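## Task

Remove the black key fob from the small wooden box's drawer and set it straight onto the open table surface, touching nothing else beneath it, then push the drawer closed. The box must stay roughly where it started and keep its heading, and the second object must still be inside the drawer.

## Robot and tools

Robot: two arms, left_arm and right_arm, each with a two-finger gripper and a wrist camera. Each arm sits on a tilted plate, and both plates hang from one shared metal frame behind them. The plate and its half of the frame count as part of that arm for the controller's proximity check. Calibrated bases in the scene frame: left_arm (+0.048, +0.320, +0.317) m, quat_wxyz (+0.957, -0.123, +0.264, +0.004); right_arm (+0.034, -0.209, +0.317) m, quat_wxyz (+0.957, +0.118, +0.266, +0.011).

Frame: a single scene frame, origin at table-top height halfway between the nominal bases; +z up, +x forward over the table, +y toward left_arm. Arm names do not match image left/right. Reported gripper positions and orientations may be off by a few centimetres, worse when reaching far. On each gripper the fingers extend along its +z axis and separate along its y axis; end_effector_position is the point between the pads, just under 1 cm behind the tips.

Row format (used by both execute_actions and move): always 16 numbers, left_arm first then right_arm, each as x, y, z, qw, qx, qy, qz, opening. x, y, z are an absolute target position in metres in the scene frame; the quaternion is an absolute target orientation, w first, same frame. Opening runs -1 (closed, 0 mm) to +1 (open, about 87 mm); 0.5 is about 69 mm, 0 about 43 mm, -0.5 about 18 mm. An arm that should hold still must be given its last reported position and quaternion again, plus its wanted opening, in every row. Keep resending the same target quaternion rather than copying a drifted reading. Each control step the commanded orientation is limited to 40 degrees from the measured one.

execute_actions: argument actions, a list with at most one item, plus optional cameras. An empty list just reports state (with pictures). An item {"rows": [...], "steps": n} plays up to 15 rows, one per 1/30 s step, n at most 15 (default 15, minimum 5), repeating the last row if rows run out. An item {"steps": n} alone waits up to 300 steps counted from the previous result, including your reply time. A call is rejected, sending nothing, if any target lies more than 0.6 m from that arm's last reported position along any of its gripper axes. The result is read 5 steps before the action ends; those steps finish afterwards.

move: target is one 16-number row or a list of up to 15 rows (absolute poses, no 0.6 m rule). speed: m/s, 0.002 to 2.9, default 0.25 (rotation capped at twice that in rad/s), one value or one per target. blend: corner rounding radius in m for lists, default 0. blocking=false returns about 0.5 s in while motion continues. All arm paths finish together, at least 0.5 s, cut off at 10 s. Paths are straight and ignore obstacles and the other arm. Faster motion means more lag, overshoot and harder contact; aiming past a contact presses harder. Avoid paths that pass near an arm's own base, since its shoulder posture may flip; route around. Opening changes in the first row are sent immediately; later rows' openings are applied on arrival once everything settles. The result ends with a move: line: done (within 10 mm and 2 degrees), off_target, moving, held, or fault, plus limits such as paced (pose clipped) or held (steps withheld). done does not mean nothing was touched.

wait: seconds, 0 to 10; sends nothing new, returns early if a running move ends. stop: brakes a running move; it needs some distance, more when fast; fingers keep moving. zoom_image: camera (cam_high, cam_low, cam_left_wrist, cam_right_wrist) and region [x0, y0, x1, y1] in pixels from top-left, at most 504 by 504, from that camera's latest image. finished_scene: scene (1 or 2); ends the current scene irreversibly and gives the next task. Cameras are 672x504; calibration numbers are provided and may be slightly off.

Reading results: grip_measured uses the same -1..1 scale as opening (Joint positions shows it as 0 closed to 1 open) and may be off by about 1 mm. To grip firmly, command roughly 0.04 below the reading at first contact. Hand target is the pose the controller is currently driving toward. Joint velocities may say within noise. Joint torques are total drive outputs including gravity; the first three per arm wrap at ±28 N m. Time used shows elapsed scene time; thinking also consumes time, since the simulation keeps running.

Cautions: arms may stop short, sag, or tilt, especially at long reach; check pose after each move and correct tilt. Do not drop or release moving objects, slam, or push hard. Never let anything fall off or be left off the table. Keep grippers from colliding or closing on the other arm's fingers; a hard hit between arms can fail the scene. Motors heat when loaded, stretched, or pushing at an unreachable target: MOTOR HOT at 75 °C, fold-up fault at 90 °C, arm collapse at 100 °C. Loose objects may occasionally get nudged by outside pushes. Joint limits (rad): waist -2.618 to 3.054, shoulder 0.000 to 3.142, elbow 0.000 to 3.142 (straight at 2.901), wrist pitch -1.571 to 1.571, wrist yaw -1.571 to 1.571, wrist roll -2.094 to 2.094.

Each tool is called as a command line: name --argument value for each argument, lists and objects as JSON in quotes; but a table of rows of numbers goes row by row, as --pt "numbers of a row", without its own name.

## Session

execute_actions --actions '[]' --cameras '["all"]'

Scene clock: 0.00 s of 6000.00 s.
left_arm: end_effector_position=(+0.0997, +0.1270, +0.2928) grip_measured=+1.000 end_effector_quat_wxyz=(-0.035, +0.687, +0.534, -0.491) | right_arm: end_effector_position=(+0.4544, -0.2631, +0.1802) grip_measured=+1.000 end_effector_quat_wxyz=(+0.210, +0.029, +0.971, -0.113)
Joint positions: left_arm=[-0.98 1.553 0.577 -0.527 0.448 0.878 1] | right_arm=[0.037 1.58 0.906 0.109 0.457 -0.116 1]
Joint velocities: within noise
Joint torques (N m): no reading
Motor temperatures (°C): left_arm=[26 35 37 31 25 28 24] | right_arm=[25 31 31 31 29 29 29]
Heat: left arm: 37 °C; right arm: 31 °C.
Hand target: left_arm +0.1017, +0.1257, +0.2933; -0.031, +0.687, +0.534, -0.491 | right_arm +0.4616, -0.2645, +0.1866; +0.222, +0.034, +0.968, -0.113

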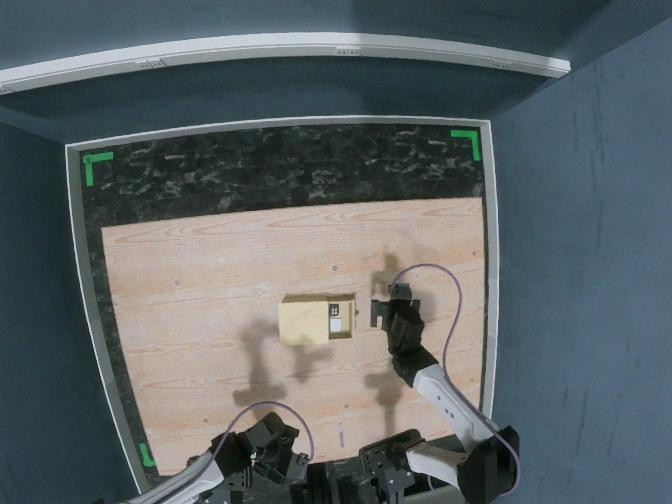

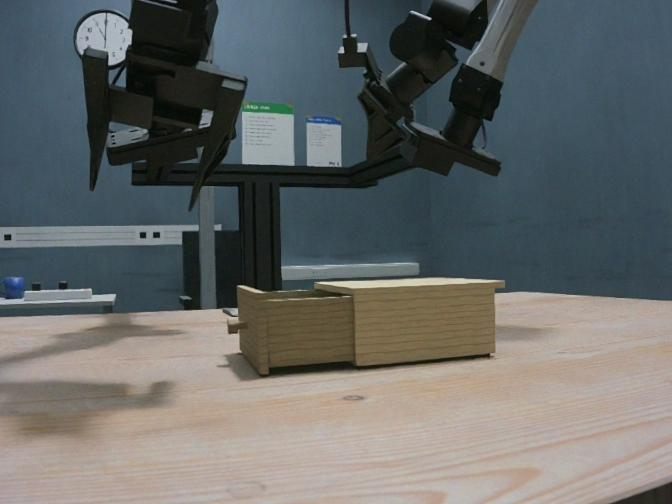

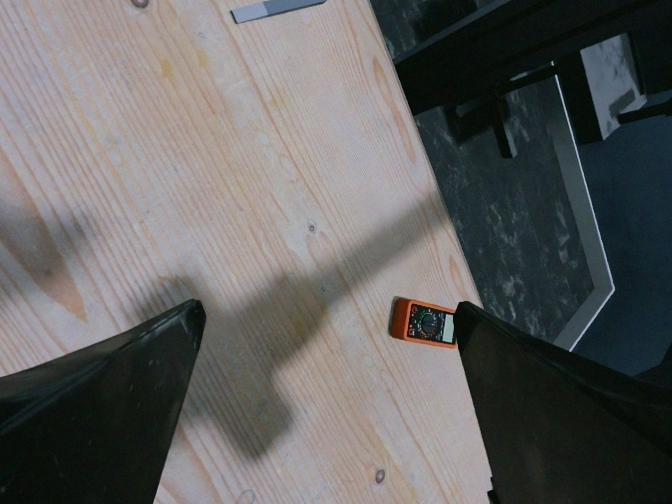

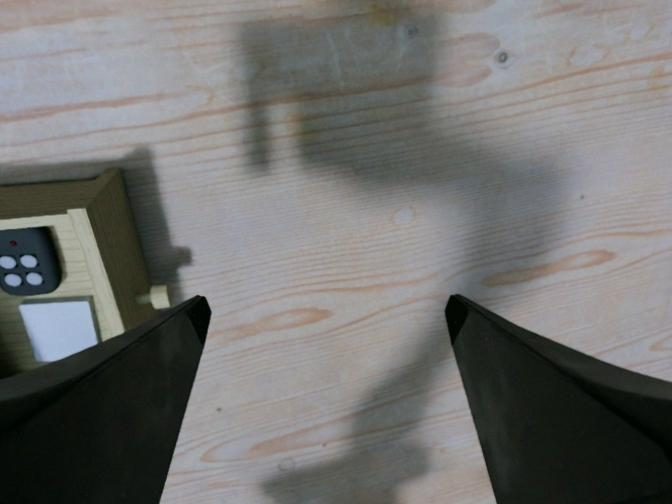

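zoom_image --camera "cam_right_wrist" --region '[0, 140, 220, 400]'

zoom_image --camera "cam_high" --region '[260, 270, 440, 370]'

zoom_image --camera "cam_low" --region '[200, 250, 540, 400]'

Scaled by 1.938 from the camera's 672x504 image, which has a finer 960x720 frame.

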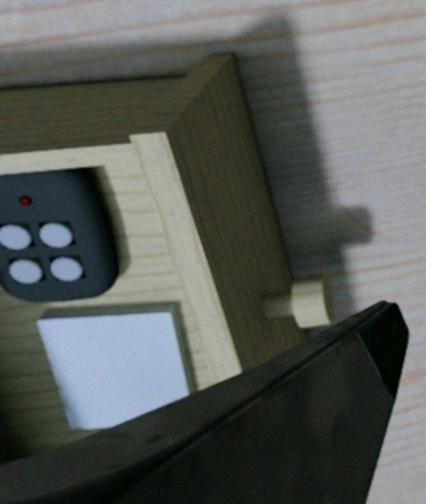

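Scaled by 2.800 from the camera's 672x504 image, which has a finer 960x720 frame.

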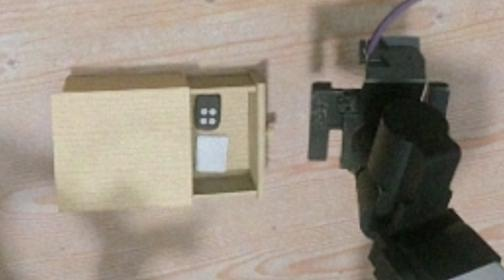

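Scaled by 1.482 from the camera's 672x504 image, which has a finer 960x720 frame.

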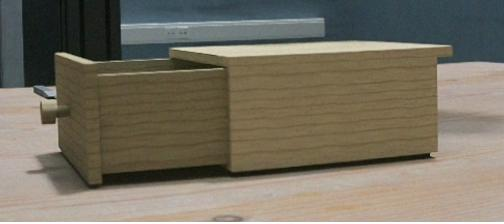

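zoom_image --camera "cam_low" --region '[60, 0, 280, 220]'

zoom_image --camera "cam_right_wrist" --region '[0, 250, 336, 504]'

zoom_image --camera "cam_high" --region '[310, 280, 370, 350]'

Scaled by 2.291 from the camera's 672x504 image, which has a finer 960x720 frame.

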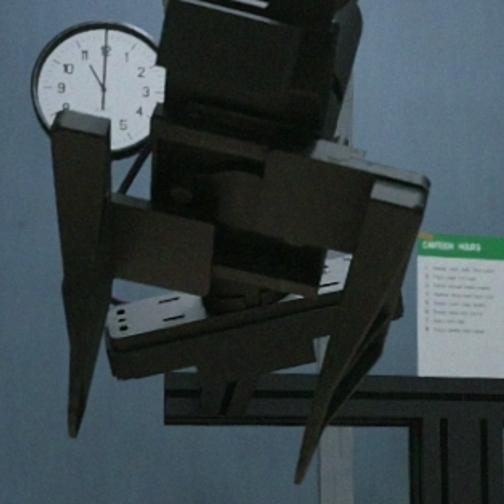

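Scaled by 1.500 from the camera's 672x504 image, which has a finer 960x720 frame.

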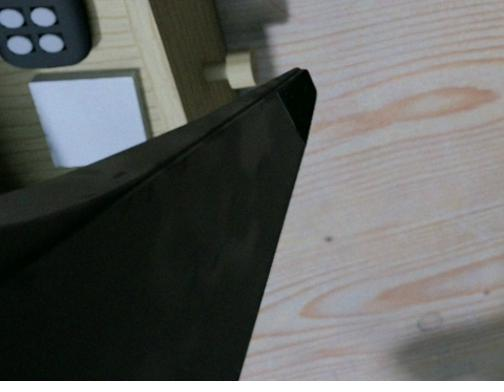

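Scaled by 7.200 from the camera's 672x504 image, which has a finer 960x720 frame.

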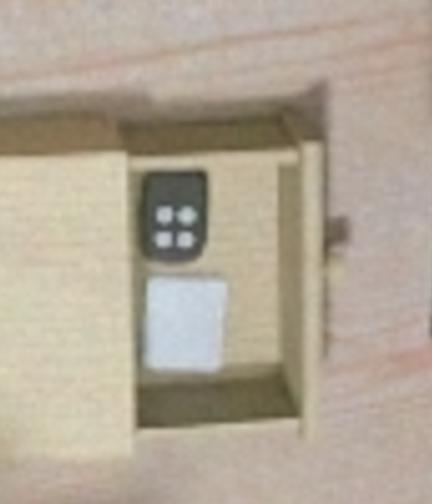

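move --target '[0.0997, 0.1270, 0.2928, -0.035, 0.687, 0.534, -0.491, 1, 0.41, -0.125, 0.135, 0.2586, 0.0337, 0.9653, -0.0090, -1]' --speed 0.3 --cameras '["cam_right_wrist", "cam_high", "cam_low"]'

Scene clock: 13.00 s of 6000.00 s.
left_arm: end_effector_position=(+0.0997, +0.1270, +0.2928) grip_measured=+1.000 end_effector_quat_wxyz=(-0.035, +0.687, +0.534, -0.491) | right_arm: end_effector_position=(+0.4114, -0.1278, +0.1383) grip_measured=-0.973 end_effector_quat_wxyz=(+0.256, +0.029, +0.966, -0.007)
Joint positions: left_arm=[-0.98 1.553 0.577 -0.527 0.448 0.878 1] | right_arm=[0.315 1.781 0.695 0.536 0.484 0.063 0.013]
Joint velocities: within noise
Joint torques (N m): left_arm=[-3.18 -4.11 3.74 0.44 0.53 0.18] | right_arm=[4.31 -5.14 2.88 1.21 0.14 0]
Motor temperatures (°C): left_arm=[26 36 38 31 25 28 24] | right_arm=[25 33 32 32 28 29 29]
Heat: left arm: 38 °C; right arm: 33 °C.
Hand target: left_arm +0.0997, +0.1270, +0.2927; -0.035, +0.687, +0.534, -0.491 | right_arm +0.4100, -0.1251, +0.1351; +0.258, +0.034, +0.965, -0.009
Off the commanded pose: left_arm 0.000 m, 0 deg | right_arm 0.005 m, 1 deg.
Kept back: nothing.
move: done
camera_calibration:
cam_right_wrist: T_world_to_cam=[[-0.0401519, -0.999164, 0.00774561, -0.11397], [-0.934878, 0.0403025, 0.352675, 0.360671], [-0.352692, 0.00691939, -0.935714, 0.411797], [0, 0, 0, 1]] pos_world=[0.477845, -0.13126, 0.259007]
Images, in order (width x height): cam_high 672x504, cam_low 672x504, cam_right_wrist 672x504.

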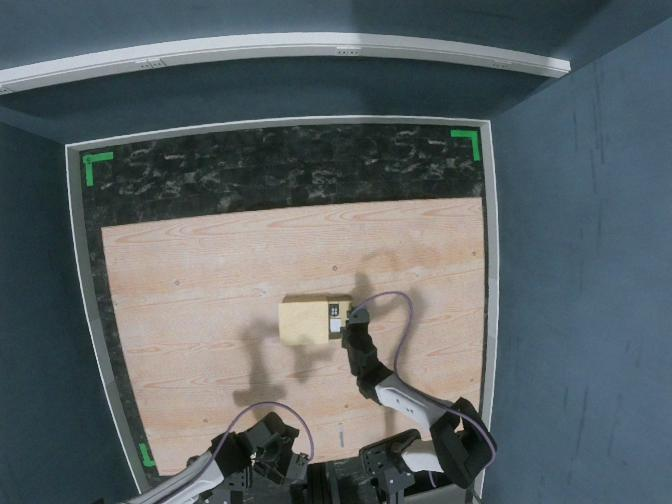

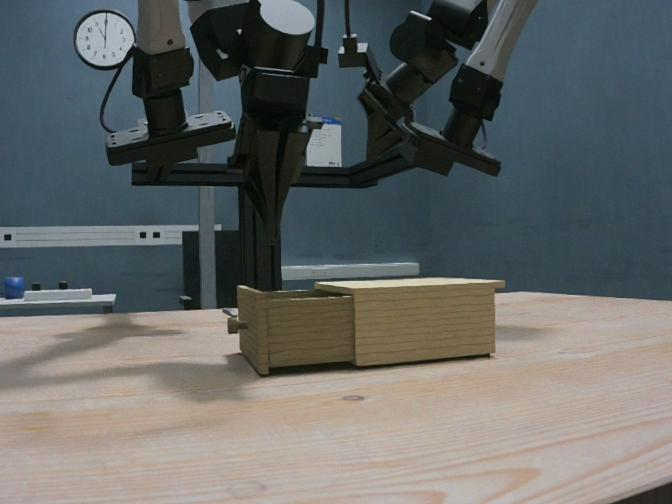

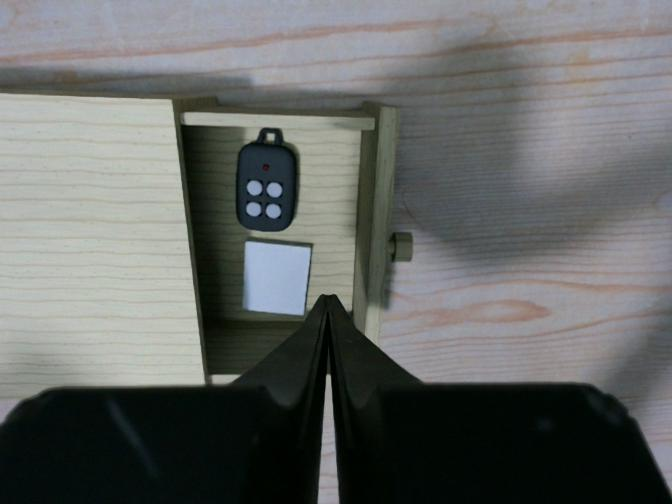

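move --pt "0.0997 0.1270 0.2928 -0.035 0.687 0.534 -0.491 1 0.411 -0.128 0.042 0.2586 0.0337 0.9653 -0.0090 -1" --pt "0.0997 0.1270 0.2928 -0.035 0.687 0.534 -0.491 1 0.409 -0.168 0.042 0.2586 0.0337 0.9653 -0.0090 -1" --pt "0.0997 0.1270 0.2928 -0.035 0.687 0.534 -0.491 1 0.41 -0.158 0.055 0.2586 0.0337 0.9653 -0.0090 -1" --pt "0.0997 0.1270 0.2928 -0.035 0.687 0.534 -0.491 1 0.428 -0.118 0.125 0.2586 0.0337 0.9653 -0.0090 0.35" --speed '[0.2, 0.1, 0.2, 0.25]' --blend '[0, 0, 0.008, 0]' --cameras '["cam_right_wrist", "cam_high"]'

Scene clock: 16.60 s of 6000.00 s.
left_arm: end_effector_position=(+0.0997, +0.1270, +0.2928) grip_measured=+1.000 end_effector_quat_wxyz=(-0.035, +0.687, +0.534, -0.491) | right_arm: end_effector_position=(+0.4145, -0.1168, +0.1140) grip_measured=+0.350 end_effector_quat_wxyz=(+0.241, +0.020, +0.970, -0.008)
Joint positions: left_arm=[-0.98 1.553 0.577 -0.527 0.448 0.878 1] | right_arm=[0.314 1.898 0.771 0.544 0.48 0.059 0.675]
Joint velocities: within noise
Joint torques (N m): left_arm=[-3.17 -4.12 3.77 0.43 0.55 0.18] | right_arm=[4.3 -9.36 3.95 0.94 0.18 -0.02]
Motor temperatures (°C): left_arm=[26 37 38 31 25 28 24] | right_arm=[26 33 32 32 28 29 29]
Heat: left arm: 38 °C; right arm: 33 °C.
Hand target: left_arm +0.0997, +0.1270, +0.2927; -0.035, +0.687, +0.534, -0.491 | right_arm +0.4278, -0.1180, +0.1249; +0.259, +0.034, +0.965, -0.009
Off the commanded pose: left_arm 0.000 m, 0 deg | right_arm 0.017 m, 3 deg.
Kept back: nothing.
move: off_target (right_arm); target 4's new opening was sent with right_arm's hand 0.017 m and 3 deg from that target
camera_calibration:
cam_right_wrist: T_world_to_cam=[[-0.0229762, -0.999625, 0.0149202, -0.110723], [-0.9241, 0.02693, 0.381201, 0.362321], [-0.38146, -0.00502919, -0.924372, 0.399356], [0, 0, 0, 1]] pos_world=[0.484616, -0.11843, 0.232688]
Images, in order (width x height): cam_high 672x504, cam_right_wrist 672x504.

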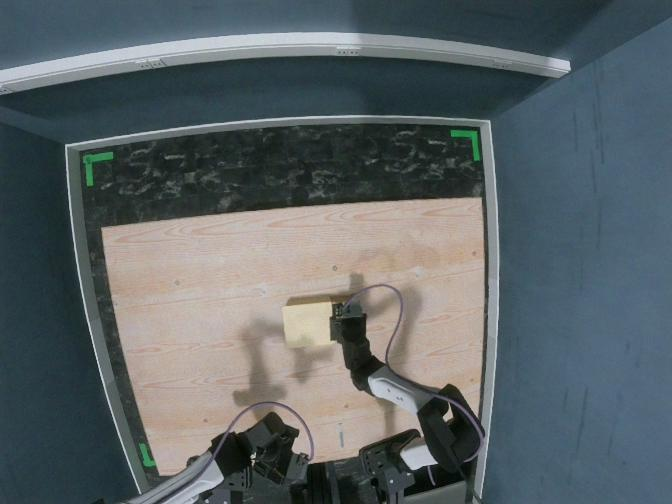

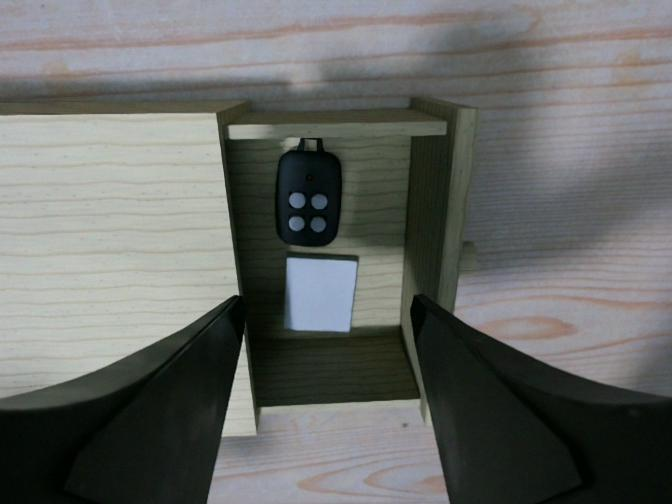

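move --target '[0.0997, 0.1270, 0.2928, -0.035, 0.687, 0.534, -0.491, 1, 0.427, -0.110, 0.100, 0.2606, 0.0562, 0.9608, 0.0752, 0.06]' --speed 0.2 --cameras '["cam_right_wrist", "cam_low"]'

zoom_image --camera "cam_right_wrist" --region '[180, 80, 500, 400]'

Scene clock: 20.93 s of 6000.00 s.
left_arm: end_effector_position=(+0.0997, +0.1270, +0.2928) grip_measured=+1.000 end_effector_quat_wxyz=(-0.035, +0.687, +0.534, -0.491) | right_arm: end_effector_position=(+0.4296, -0.1090, +0.1052) grip_measured=+0.060 end_effector_quat_wxyz=(+0.261, +0.050, +0.961, +0.073)
Joint positions: left_arm=[-0.98 1.553 0.577 -0.527 0.448 0.878 1] | right_arm=[0.237 1.927 0.771 0.642 0.274 0.095 0.53]
Joint velocities: within noise
Joint torques (N m): left_arm=[-3.21 -4.1 3.79 0.42 0.53 0.18] | right_arm=[2.93 -5.93 1.98 1.27 -0.13 -0.09]
Motor temperatures (°C): left_arm=[26 37 39 31 25 28 24] | right_arm=[26 34 32 32 28 29 29]
Heat: left arm: 39 °C; right arm: 34 °C.
Hand target: left_arm +0.0997, +0.1270, +0.2927; -0.035, +0.687, +0.534, -0.491 | right_arm +0.4269, -0.1101, +0.1001; +0.260, +0.056, +0.961, +0.075
Off the commanded pose: left_arm 0.000 m, 0 deg | right_arm 0.006 m, 1 deg.
Kept back: nothing.
move: done
camera_calibration:
cam_right_wrist: T_world_to_cam=[[-0.0386659, -0.986884, -0.156732, -0.0762431], [-0.940733, -0.0169371, 0.338726, 0.386315], [-0.336938, 0.16054, -0.927739, 0.396299], [0, 0, 0, 1]] pos_world=[0.494, -0.132322, 0.224858]
Images, in order (width x height): cam_low 672x504, cam_right_wrist 672x504.

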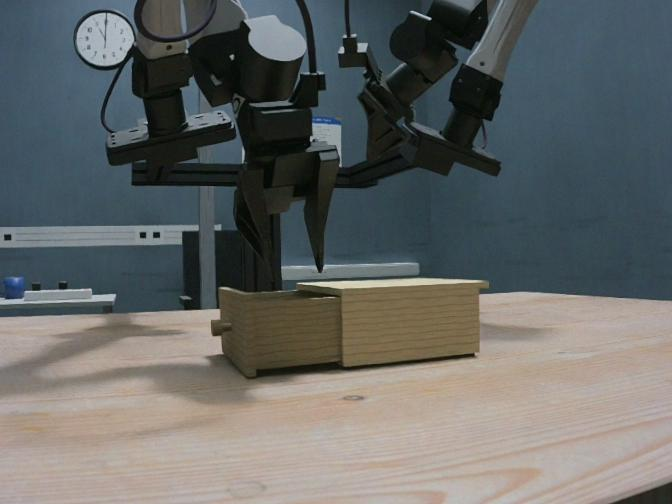

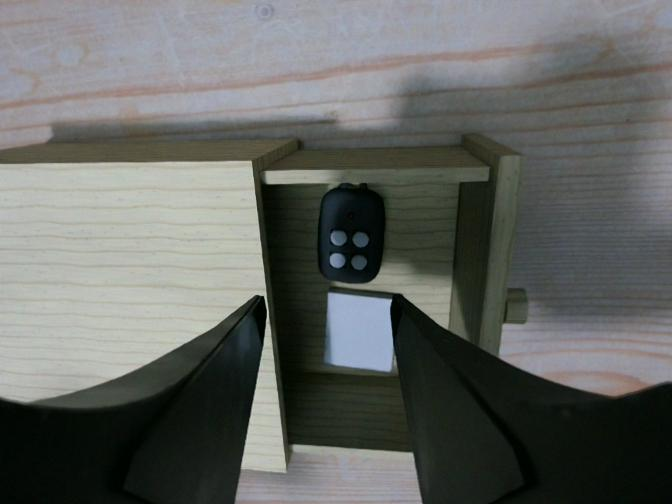

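Scaled by 1.575 from the camera's 672x504 image, which has a finer 960x720 frame.

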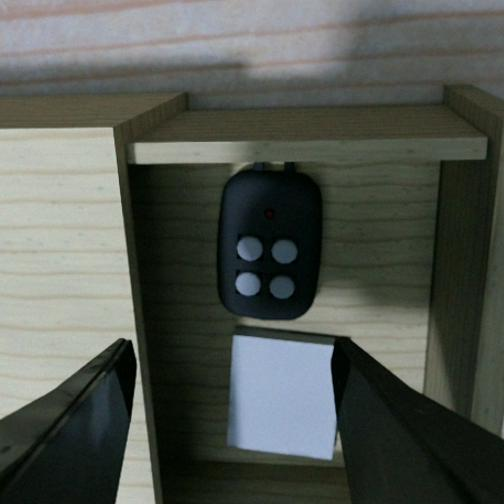

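move --target '[0.0997, 0.1270, 0.2928, -0.035, 0.687, 0.534, -0.491, 1, 0.425, -0.1075, 0.035, 0.2606, 0.0562, 0.9608, 0.0752, 0.08]' --speed 0.13 --cameras '["cam_right_wrist", "cam_low"]'

zoom_image --camera "cam_right_wrist" --region '[180, 80, 500, 400]'

Scene clock: 24.13 s of 6000.00 s.
left_arm: end_effector_position=(+0.0997, +0.1270, +0.2928) grip_measured=+1.000 end_effector_quat_wxyz=(-0.035, +0.687, +0.534, -0.491) | right_arm: end_effector_position=(+0.4167, -0.1184, +0.0422) grip_measured=+0.078 end_effector_quat_wxyz=(+0.245, +0.059, +0.966, +0.054)
Joint positions: left_arm=[-0.98 1.553 0.577 -0.527 0.448 0.878 1] | right_arm=[0.173 2.168 0.845 0.782 0.259 0.08 0.539]
Joint velocities: within noise
Joint torques (N m): left_arm=[-3.19 -4.08 3.75 0.43 0.54 0.18] | right_arm=[4.01 -4.04 4.01 1.54 -0.49 -0.21]
Motor temperatures (°C): left_arm=[26 37 39 30 25 28 24] | right_arm=[26 34 31 32 28 29 29]
Heat: left arm: 39 °C; right arm: 34 °C.
Hand target: left_arm +0.0997, +0.1270, +0.2927; -0.035, +0.687, +0.534, -0.491 | right_arm +0.4244, -0.1080, +0.0361; +0.260, +0.056, +0.961, +0.075
Off the commanded pose: left_arm 0.000 m, 0 deg | right_arm 0.016 m, 3 deg.
Kept back: nothing.
move: off_target (right_arm)
camera_calibration:
cam_right_wrist: T_world_to_cam=[[-0.0682783, -0.989788, -0.125134, -0.0852796], [-0.92783, 0.0168953, 0.372622, 0.392553], [-0.366702, 0.141545, -0.919508, 0.344797], [0, 0, 0, 1]] pos_world=[0.484838, -0.139845, 0.160098]
Images, in order (width x height): cam_low 672x504, cam_right_wrist 672x504.

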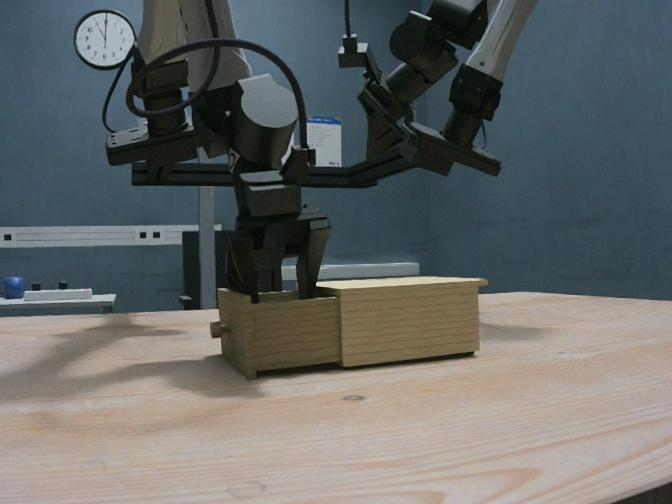

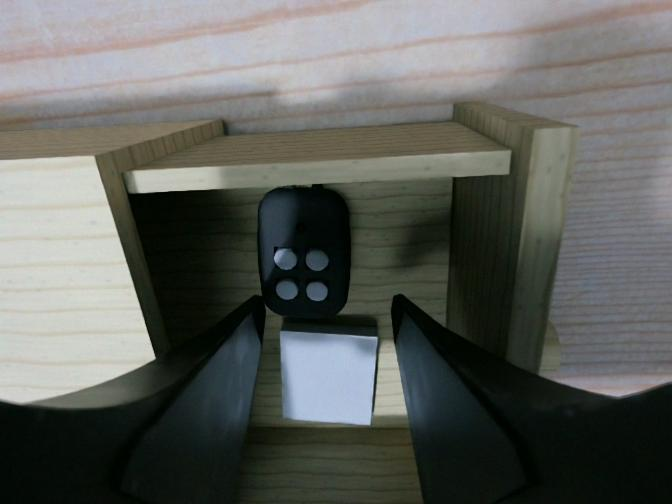

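Scaled by 1.575 from the camera's 672x504 image, which has a finer 960x720 frame.

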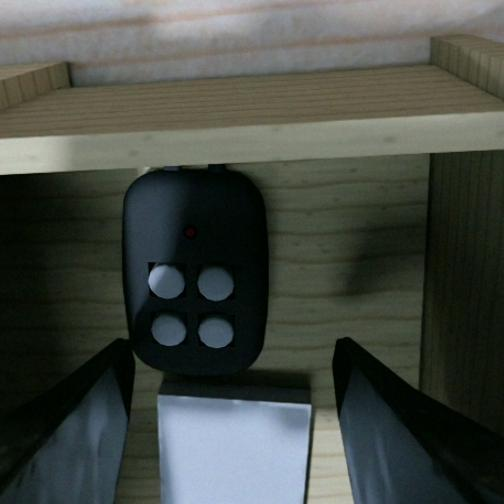

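move --target '[0.0997, 0.1270, 0.2928, -0.035, 0.687, 0.534, -0.491, 1, 0.430, -0.099, 0.034, 0.2606, 0.0562, 0.9608, 0.0752, 0.08]' --speed 0.15 --cameras '["cam_right_wrist"]'

Scene clock: 25.40 s of 6000.00 s.
left_arm: end_effector_position=(+0.0997, +0.1270, +0.2928) grip_measured=+1.000 end_effector_quat_wxyz=(-0.035, +0.687, +0.534, -0.491) | right_arm: end_effector_position=(+0.4169, -0.1189, +0.0416) grip_measured=+0.077 end_effector_quat_wxyz=(+0.245, +0.059, +0.966, +0.050)
Joint positions: left_arm=[-0.98 1.553 0.577 -0.527 0.448 0.878 1] | right_arm=[0.176 2.171 0.848 0.782 0.27 0.081 0.538]
Joint velocities: within noise
Joint torques (N m): left_arm=[-3.18 -4.11 3.77 0.43 0.53 0.18] | right_arm=[5.74 -3.54 6.43 1.36 -0.4 -0.1]
Motor temperatures (°C): left_arm=[27 37 39 30 25 28 24] | right_arm=[26 34 32 32 28 29 29]
Heat: left arm: 39 °C; right arm: 34 °C.
Hand target: left_arm +0.0997, +0.1270, +0.2927; -0.035, +0.687, +0.534, -0.491 | right_arm +0.4286, -0.0996, +0.0361; +0.260, +0.056, +0.961, +0.075
Off the commanded pose: left_arm 0.000 m, 0 deg | right_arm 0.025 m, 3 deg.
Kept back: nothing.
move: off_target (right_arm)
camera_calibration:
cam_right_wrist: T_world_to_cam=[[-0.0716587, -0.990541, -0.117023, -0.0847969], [-0.927695, 0.0230904, 0.372624, 0.393694], [-0.366397, 0.135263, -0.920574, 0.343595], [0, 0, 0, 1]] pos_world=[0.485044, -0.139561, 0.159682]
Images, in order (width x height): cam_right_wrist 672x504.

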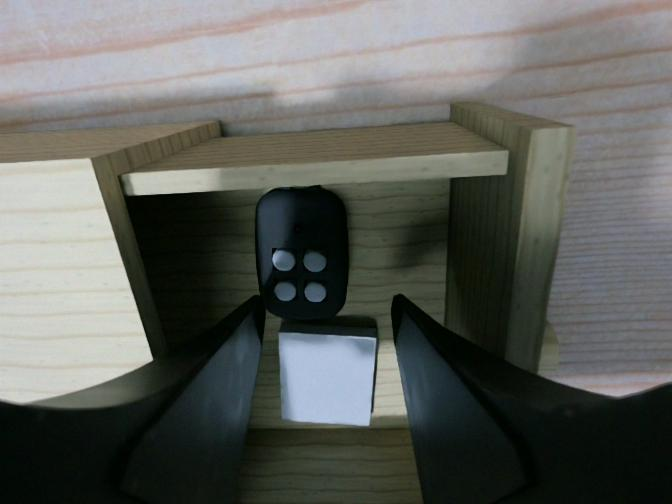

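execute_actions --actions '[]' --cameras '["all"]'

zoom_image --camera "cam_low" --region '[200, 160, 360, 320]'

zoom_image --camera "cam_right_wrist" --region '[0, 200, 336, 504]'

zoom_image --camera "cam_high" --region '[270, 280, 390, 370]'

Scene clock: 30.07 s of 6000.00 s.
left_arm: end_effector_position=(+0.0997, +0.1270, +0.2928) grip_measured=+1.000 end_effector_quat_wxyz=(-0.035, +0.687, +0.534, -0.491) | right_arm: end_effector_position=(+0.4169, -0.1188, +0.0416) grip_measured=+0.077 end_effector_quat_wxyz=(+0.245, +0.059, +0.966, +0.049)
Joint positions: left_arm=[-0.98 1.553 0.577 -0.527 0.448 0.878 1] | right_arm=[0.176 2.171 0.848 0.782 0.271 0.081 0.538]
Joint velocities: within noise
Joint torques (N m): left_arm=[-3.22 -4.05 3.74 0.43 0.53 0.17] | right_arm=[5.79 -3.6 6.43 1.35 -0.43 -0.09]
Motor temperatures (°C): left_arm=[27 37 39 30 25 28 24] | right_arm=[26 34 32 33 28 29 29]
Heat: left arm: 39 °C; right arm: 34 °C.
Hand target: left_arm +0.0997, +0.1270, +0.2927; -0.035, +0.687, +0.534, -0.491 | right_arm +0.4286, -0.0995, +0.0361; +0.260, +0.056, +0.961, +0.075
Off the commanded pose: left_arm 0.000 m, 0 deg | right_arm 0.025 m, 3 deg.
Steps of this call (1-140: nothing new was sent). Readings (end_effector_position of left_arm | right_arm):
1: (+0.0997, +0.1270, +0.2928) | (+0.4169, -0.1189, +0.0416)
2: (+0.0997, +0.1270, +0.2928) | (+0.4169, -0.1189, +0.0416)
4: (+0.0997, +0.1270, +0.2928) | (+0.4169, -0.1189, +0.0416)
8: (+0.0997, +0.1270, +0.2928) | (+0.4169, -0.1189, +0.0416)
140: the state above
camera_calibration:
cam_right_wrist: T_world_to_cam=[[-0.0716912, -0.990589, -0.116595, -0.0847468], [-0.927719, 0.0232908, 0.372552, 0.393706], [-0.36633, 0.134876, -0.920658, 0.3436], [0, 0, 0, 1]] pos_world=[0.485044, -0.139462, 0.159781]

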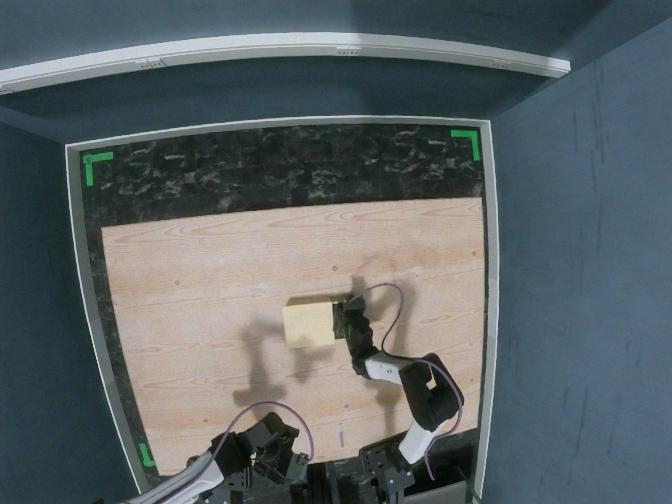

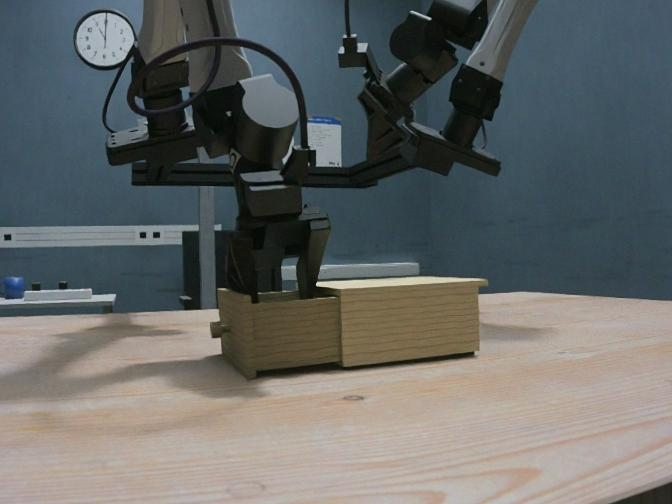

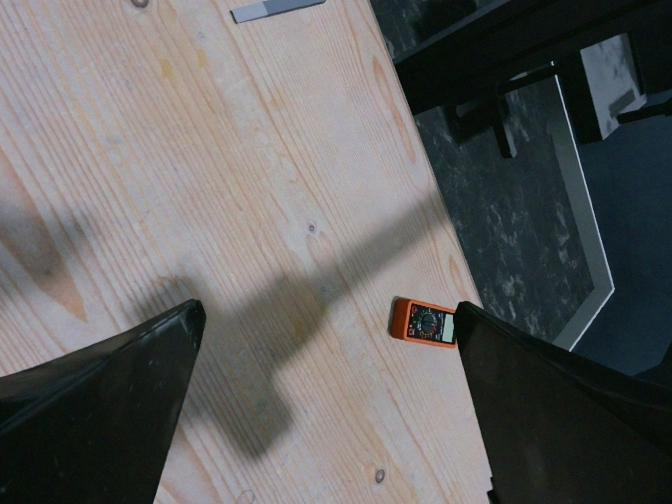

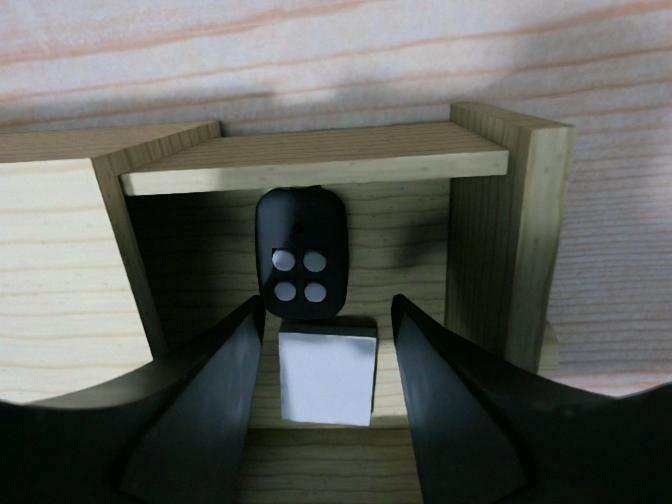

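Scaled by 3.150 from the camera's 672x504 image, which has a finer 960x720 frame.

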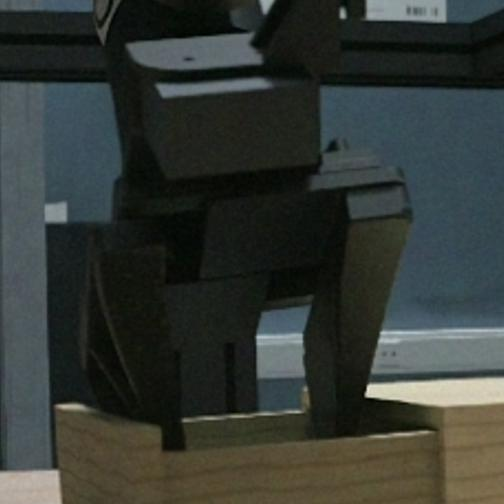

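Scaled by 1.500 from the camera's 672x504 image, which has a finer 960x720 frame.

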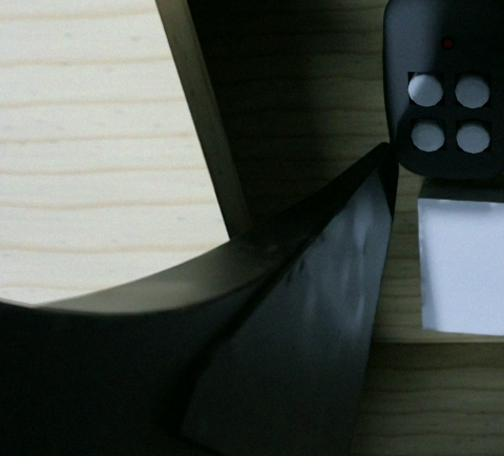

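Scaled by 4.200 from the camera's 672x504 image, which has a finer 960x720 frame.

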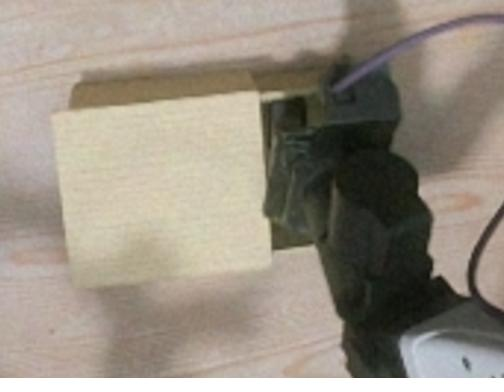

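move --target '[0.0997, 0.1270, 0.2928, -0.035, 0.687, 0.534, -0.491, 1, 0.428, -0.090, 0.046, 0.2606, 0.0562, 0.9608, 0.0752, 0.08]' --speed 0.15 --cameras '["cam_right_wrist", "cam_high"]'

zoom_image --camera "cam_high" --region '[270, 280, 390, 370]'

Scene clock: 34.00 s of 6000.00 s.
left_arm: end_effector_position=(+0.0997, +0.1270, +0.2928) grip_measured=+1.000 end_effector_quat_wxyz=(-0.035, +0.687, +0.534, -0.491) | right_arm: end_effector_position=(+0.4165, -0.1188, +0.0430) grip_measured=+0.078 end_effector_quat_wxyz=(+0.247, +0.059, +0.967, +0.036)
Joint positions: left_arm=[-0.98 1.553 0.577 -0.527 0.448 0.878 1] | right_arm=[0.191 2.171 0.848 0.782 0.31 0.081 0.539]
Joint velocities: within noise
Joint torques (N m): left_arm=[-3.21 -4.07 3.75 0.42 0.54 0.18] | right_arm=[7.5 -6.26 4.51 1.12 -0.47 0.1]
Motor temperatures (°C): left_arm=[27 37 39 30 25 28 24] | right_arm=[26 34 32 33 28 29 29]
Heat: left arm: 39 °C; right arm: 34 °C.
Hand target: left_arm +0.0997, +0.1270, +0.2927; -0.035, +0.687, +0.534, -0.491 | right_arm +0.4268, -0.0907, +0.0477; +0.260, +0.056, +0.961, +0.075
Off the commanded pose: left_arm 0.000 m, 0 deg | right_arm 0.031 m, 5 deg.
Kept back: nothing.
move: off_target (right_arm)
camera_calibration:
cam_right_wrist: T_world_to_cam=[[-0.078107, -0.99287, -0.0900446, -0.0832609], [-0.9278, 0.039342, 0.370997, 0.394895], [-0.364809, 0.112521, -0.924258, 0.341492], [0, 0, 0, 1]] pos_world=[0.48446, -0.136628, 0.161625]
Images, in order (width x height): cam_high 672x504, cam_right_wrist 672x504.

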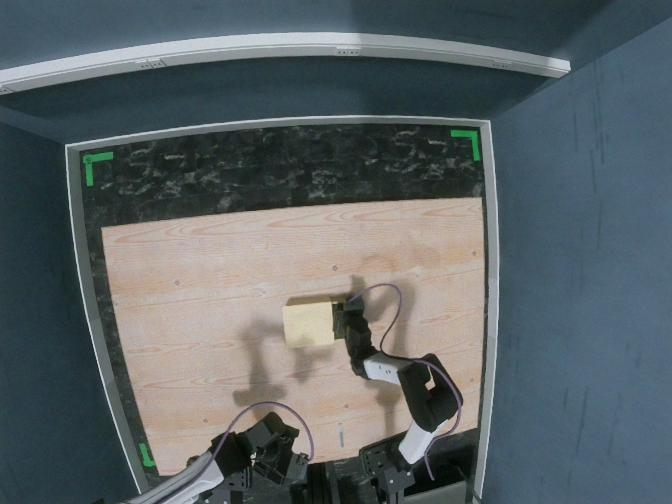

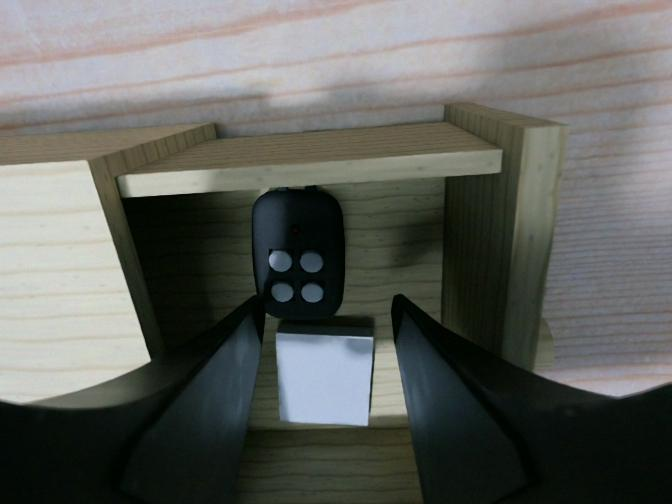

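Scaled by 4.200 from the camera's 672x504 image, which has a finer 960x720 frame.

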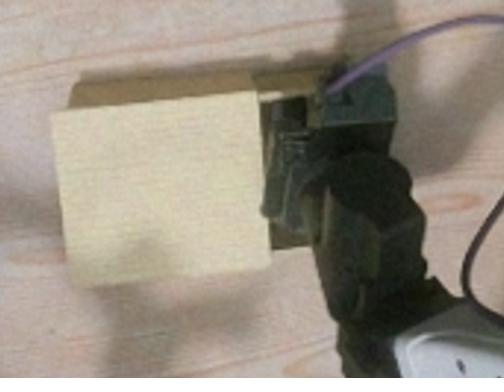

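move --pt "0.0997 0.1270 0.2928 -0.035 0.687 0.534 -0.491 1 0.427 -0.104 0.045 0.2574 0.0271 0.9606 0.1010 -1" --pt "0.0997 0.1270 0.2928 -0.035 0.687 0.534 -0.491 1 0.427 -0.104 0.008 0.2574 0.0271 0.9606 0.1010 -1" --speed '[0.12, 0.07]' --cameras '["cam_right_wrist"]'

Scene clock: 37.50 s of 6000.00 s.
left_arm: end_effector_position=(+0.0997, +0.1270, +0.2928) grip_measured=+1.000 end_effector_quat_wxyz=(-0.035, +0.687, +0.534, -0.491) | right_arm: end_effector_position=(+0.4209, -0.1034, +0.0386) grip_measured=-0.973 end_effector_quat_wxyz=(+0.254, +0.021, +0.962, +0.094)
Joint positions: left_arm=[-0.98 1.553 0.577 -0.527 0.448 0.878 1] | right_arm=[0.168 2.197 0.864 0.809 0.157 0.02 0.013]
Joint velocities: within noise
Joint torques (N m): left_arm=[-3.25 -4.07 3.75 0.43 0.54 0.2] | right_arm=[0.46 0.61 8.35 1.49 -0.49 -0.17]
Motor temperatures (°C): left_arm=[27 37 39 30 25 28 24] | right_arm=[26 34 32 33 28 29 29]
Heat: left arm: 39 °C; right arm: 34 °C.
Hand target: left_arm +0.0997, +0.1270, +0.2927; -0.035, +0.687, +0.534, -0.491 | right_arm +0.4237, -0.1055, +0.0116; +0.256, +0.027, +0.961, +0.100
Off the commanded pose: left_arm 0.000 m, 0 deg | right_arm 0.031 m, 1 deg.
Kept back: nothing.
move: off_target (right_arm)
camera_calibration:
cam_right_wrist: T_world_to_cam=[[0.0270627, -0.98271, -0.183161, -0.107685], [-0.934621, -0.0898734, 0.344103, 0.390508], [-0.354615, 0.161874, -0.920894, 0.337967], [0, 0, 0, 1]] pos_world=[0.48774, -0.125434, 0.157133]
Images, in order (width x height): cam_right_wrist 672x504.

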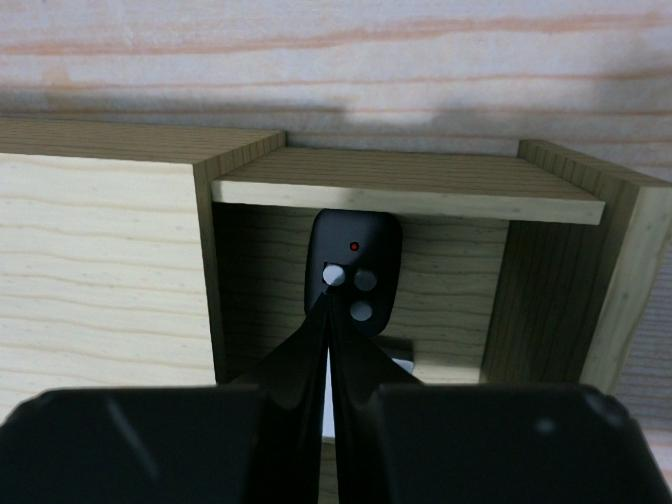

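move --target '[0.0997, 0.1270, 0.2928, -0.035, 0.687, 0.534, -0.491, 1, 0.424, -0.122, 0.020, 0.2574, 0.0271, 0.9606, 0.1010, -1]' --speed 0.06 --cameras '["cam_right_wrist"]'

Scene clock: 38.83 s of 6000.00 s.
left_arm: end_effector_position=(+0.0997, +0.1270, +0.2928) grip_measured=+1.000 end_effector_quat_wxyz=(-0.035, +0.687, +0.534, -0.491) | right_arm: end_effector_position=(+0.4220, -0.1060, +0.0403) grip_measured=-0.973 end_effector_quat_wxyz=(+0.259, +0.021, +0.957, +0.128)
Joint positions: left_arm=[-0.98 1.553 0.577 -0.527 0.448 0.878 1] | right_arm=[0.128 2.187 0.848 0.829 0.057 0.017 0.013]
Joint velocities: within noise
Joint torques (N m): left_arm=[-3.19 -4.1 3.77 0.43 0.53 0.18] | right_arm=[0.58 -3.18 4.97 1.25 0.19 -0.38]
Motor temperatures (°C): left_arm=[27 37 39 30 25 28 24] | right_arm=[26 34 32 33 28 29 29]
Heat: left arm: 39 °C; right arm: 34 °C.
Hand target: left_arm +0.0997, +0.1270, +0.2927; -0.035, +0.687, +0.534, -0.491 | right_arm +0.4225, -0.1224, +0.0219; +0.257, +0.027, +0.961, +0.101
Off the commanded pose: left_arm 0.000 m, 0 deg | right_arm 0.026 m, 3 deg.
Kept back: nothing.
move: off_target (right_arm)
camera_calibration:
cam_right_wrist: T_world_to_cam=[[0.043972, -0.96793, -0.247342, -0.112907], [-0.937353, -0.125618, 0.324945, 0.388805], [-0.345594, 0.217558, -0.912816, 0.342125], [0, 0, 0, 1]] pos_world=[0.487649, -0.134877, 0.15803]
Images, in order (width x height): cam_right_wrist 672x504.

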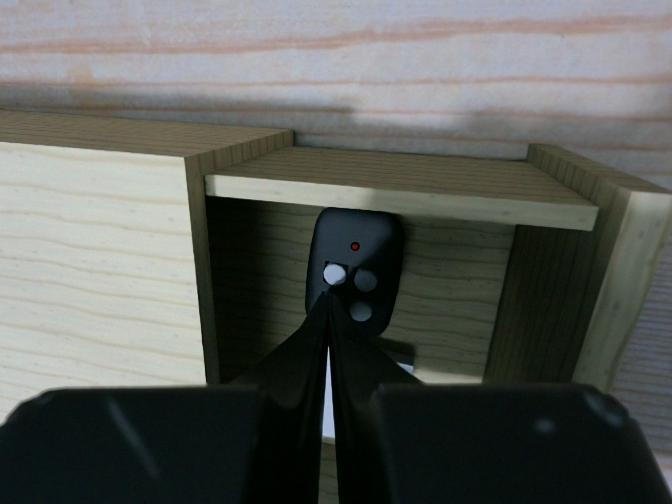

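move --target '[0.0997, 0.1270, 0.2928, -0.035, 0.687, 0.534, -0.491, 1, 0.424, -0.142, 0.027, 0.2574, 0.0271, 0.9606, 0.1010, -1]' --speed 0.08 --cameras '["cam_right_wrist"]'

Scene clock: 39.87 s of 6000.00 s.
left_arm: end_effector_position=(+0.0997, +0.1270, +0.2928) grip_measured=+1.000 end_effector_quat_wxyz=(-0.035, +0.687, +0.534, -0.491) | right_arm: end_effector_position=(+0.4215, -0.1087, +0.0409) grip_measured=-0.973 end_effector_quat_wxyz=(+0.259, +0.022, +0.952, +0.164)
Joint positions: left_arm=[-0.98 1.553 0.577 -0.527 0.448 0.878 1] | right_arm=[0.084 2.183 0.841 0.834 -0.051 0.015 0.013]
Joint velocities: within noise
Joint torques (N m): left_arm=[-3.23 -4.05 3.78 0.43 0.54 0.18] | right_arm=[0.03 -6.86 2.26 1 0.75 -0.63]
Motor temperatures (°C): left_arm=[27 37 39 30 25 28 24] | right_arm=[26 34 32 33 28 29 29]
Heat: left arm: 39 °C; right arm: 34 °C.
Hand target: left_arm +0.0997, +0.1270, +0.2927; -0.035, +0.687, +0.534, -0.491 | right_arm +0.4224, -0.1417, +0.0290; +0.256, +0.027, +0.961, +0.103
Off the commanded pose: left_arm 0.000 m, 0 deg | right_arm 0.036 m, 7 deg.
Kept back: nothing.
move: off_target (right_arm)
camera_calibration:
cam_right_wrist: T_world_to_cam=[[0.061922, -0.947339, -0.314189, -0.117993], [-0.936087, -0.164338, 0.311021, 0.383711], [-0.346275, 0.274849, -0.896968, 0.348938], [0, 0, 0, 1]] pos_world=[0.487322, -0.144626, 0.156572]
Images, in order (width x height): cam_right_wrist 672x504.

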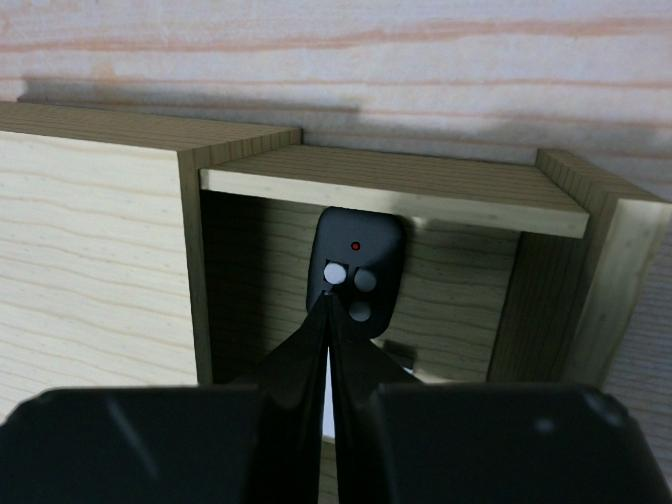

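move --pt "0.0997 0.1270 0.2928 -0.035 0.687 0.534 -0.491 1 0.424 -0.112 0.060 0.2580 0.0203 0.9630 0.0758 -1" --pt "0.0997 0.1270 0.2928 -0.035 0.687 0.534 -0.491 1 0.429 -0.114 0.085 0.2580 0.0203 0.9630 0.0758 -0.06" --speed 0.2 --blend '[0.01, 0]' --cameras '["cam_right_wrist", "cam_high"]'

zoom_image --camera "cam_high" --region '[270, 280, 390, 370]'

Scene clock: 42.50 s of 6000.00 s.
left_arm: end_effector_position=(+0.0997, +0.1270, +0.2928) grip_measured=+1.000 end_effector_quat_wxyz=(-0.035, +0.687, +0.534, -0.491) | right_arm: end_effector_position=(+0.4193, -0.1140, +0.0740) grip_measured=-0.060 end_effector_quat_wxyz=(+0.244, +0.014, +0.967, +0.077)
Joint positions: left_arm=[-0.98 1.553 0.577 -0.527 0.448 0.878 1] | right_arm=[0.19 2.033 0.799 0.685 0.207 0.014 0.47]
Joint velocities: within noise
Joint torques (N m): left_arm=[-3.18 -4.04 3.78 0.42 0.53 0.18] | right_arm=[4.63 -10.06 1.81 0.99 0.05 -0.09]
Motor temperatures (°C): left_arm=[27 37 39 30 25 28 24] | right_arm=[26 34 32 33 28 29 29]
Heat: left arm: 39 °C; right arm: 34 °C.
Hand target: left_arm +0.0997, +0.1270, +0.2927; -0.035, +0.687, +0.534, -0.491 | right_arm +0.4289, -0.1140, +0.0846; +0.258, +0.020, +0.963, +0.076
Off the commanded pose: left_arm 0.000 m, 0 deg | right_arm 0.015 m, 2 deg.
Kept back: nothing.
move: off_target (right_arm); target 2's new opening was sent with right_arm's hand 0.014 m and 2 deg from that target
camera_calibration:
cam_right_wrist: T_world_to_cam=[[0.0301642, -0.98878, -0.146303, -0.116378], [-0.92658, -0.0825578, 0.366924, 0.371664], [-0.374885, 0.124493, -0.918674, 0.375783], [0, 0, 0, 1]] pos_world=[0.488762, -0.131171, 0.191824]
Images, in order (width x height): cam_high 672x504, cam_right_wrist 672x504.

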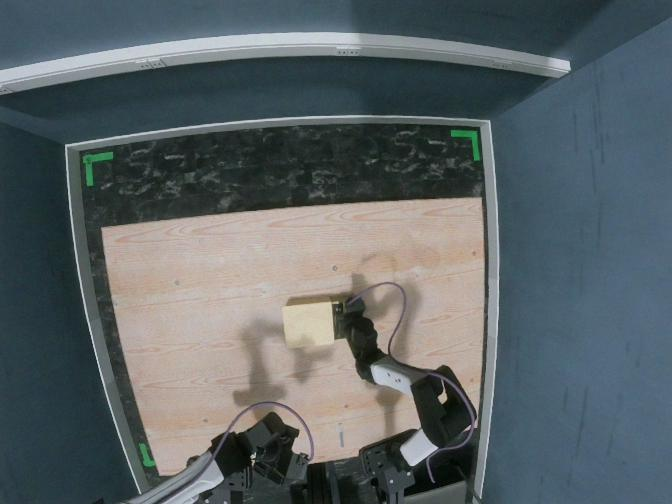

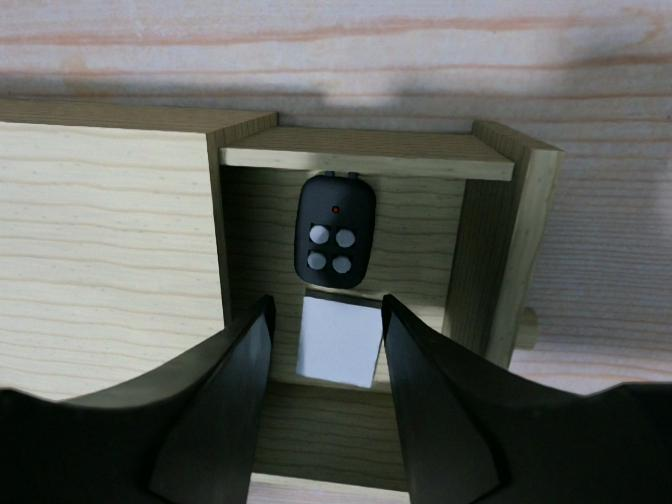

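Scaled by 4.200 from the camera's 672x504 image, which has a finer 960x720 frame.

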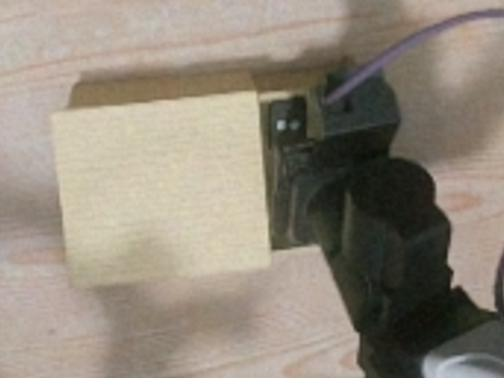

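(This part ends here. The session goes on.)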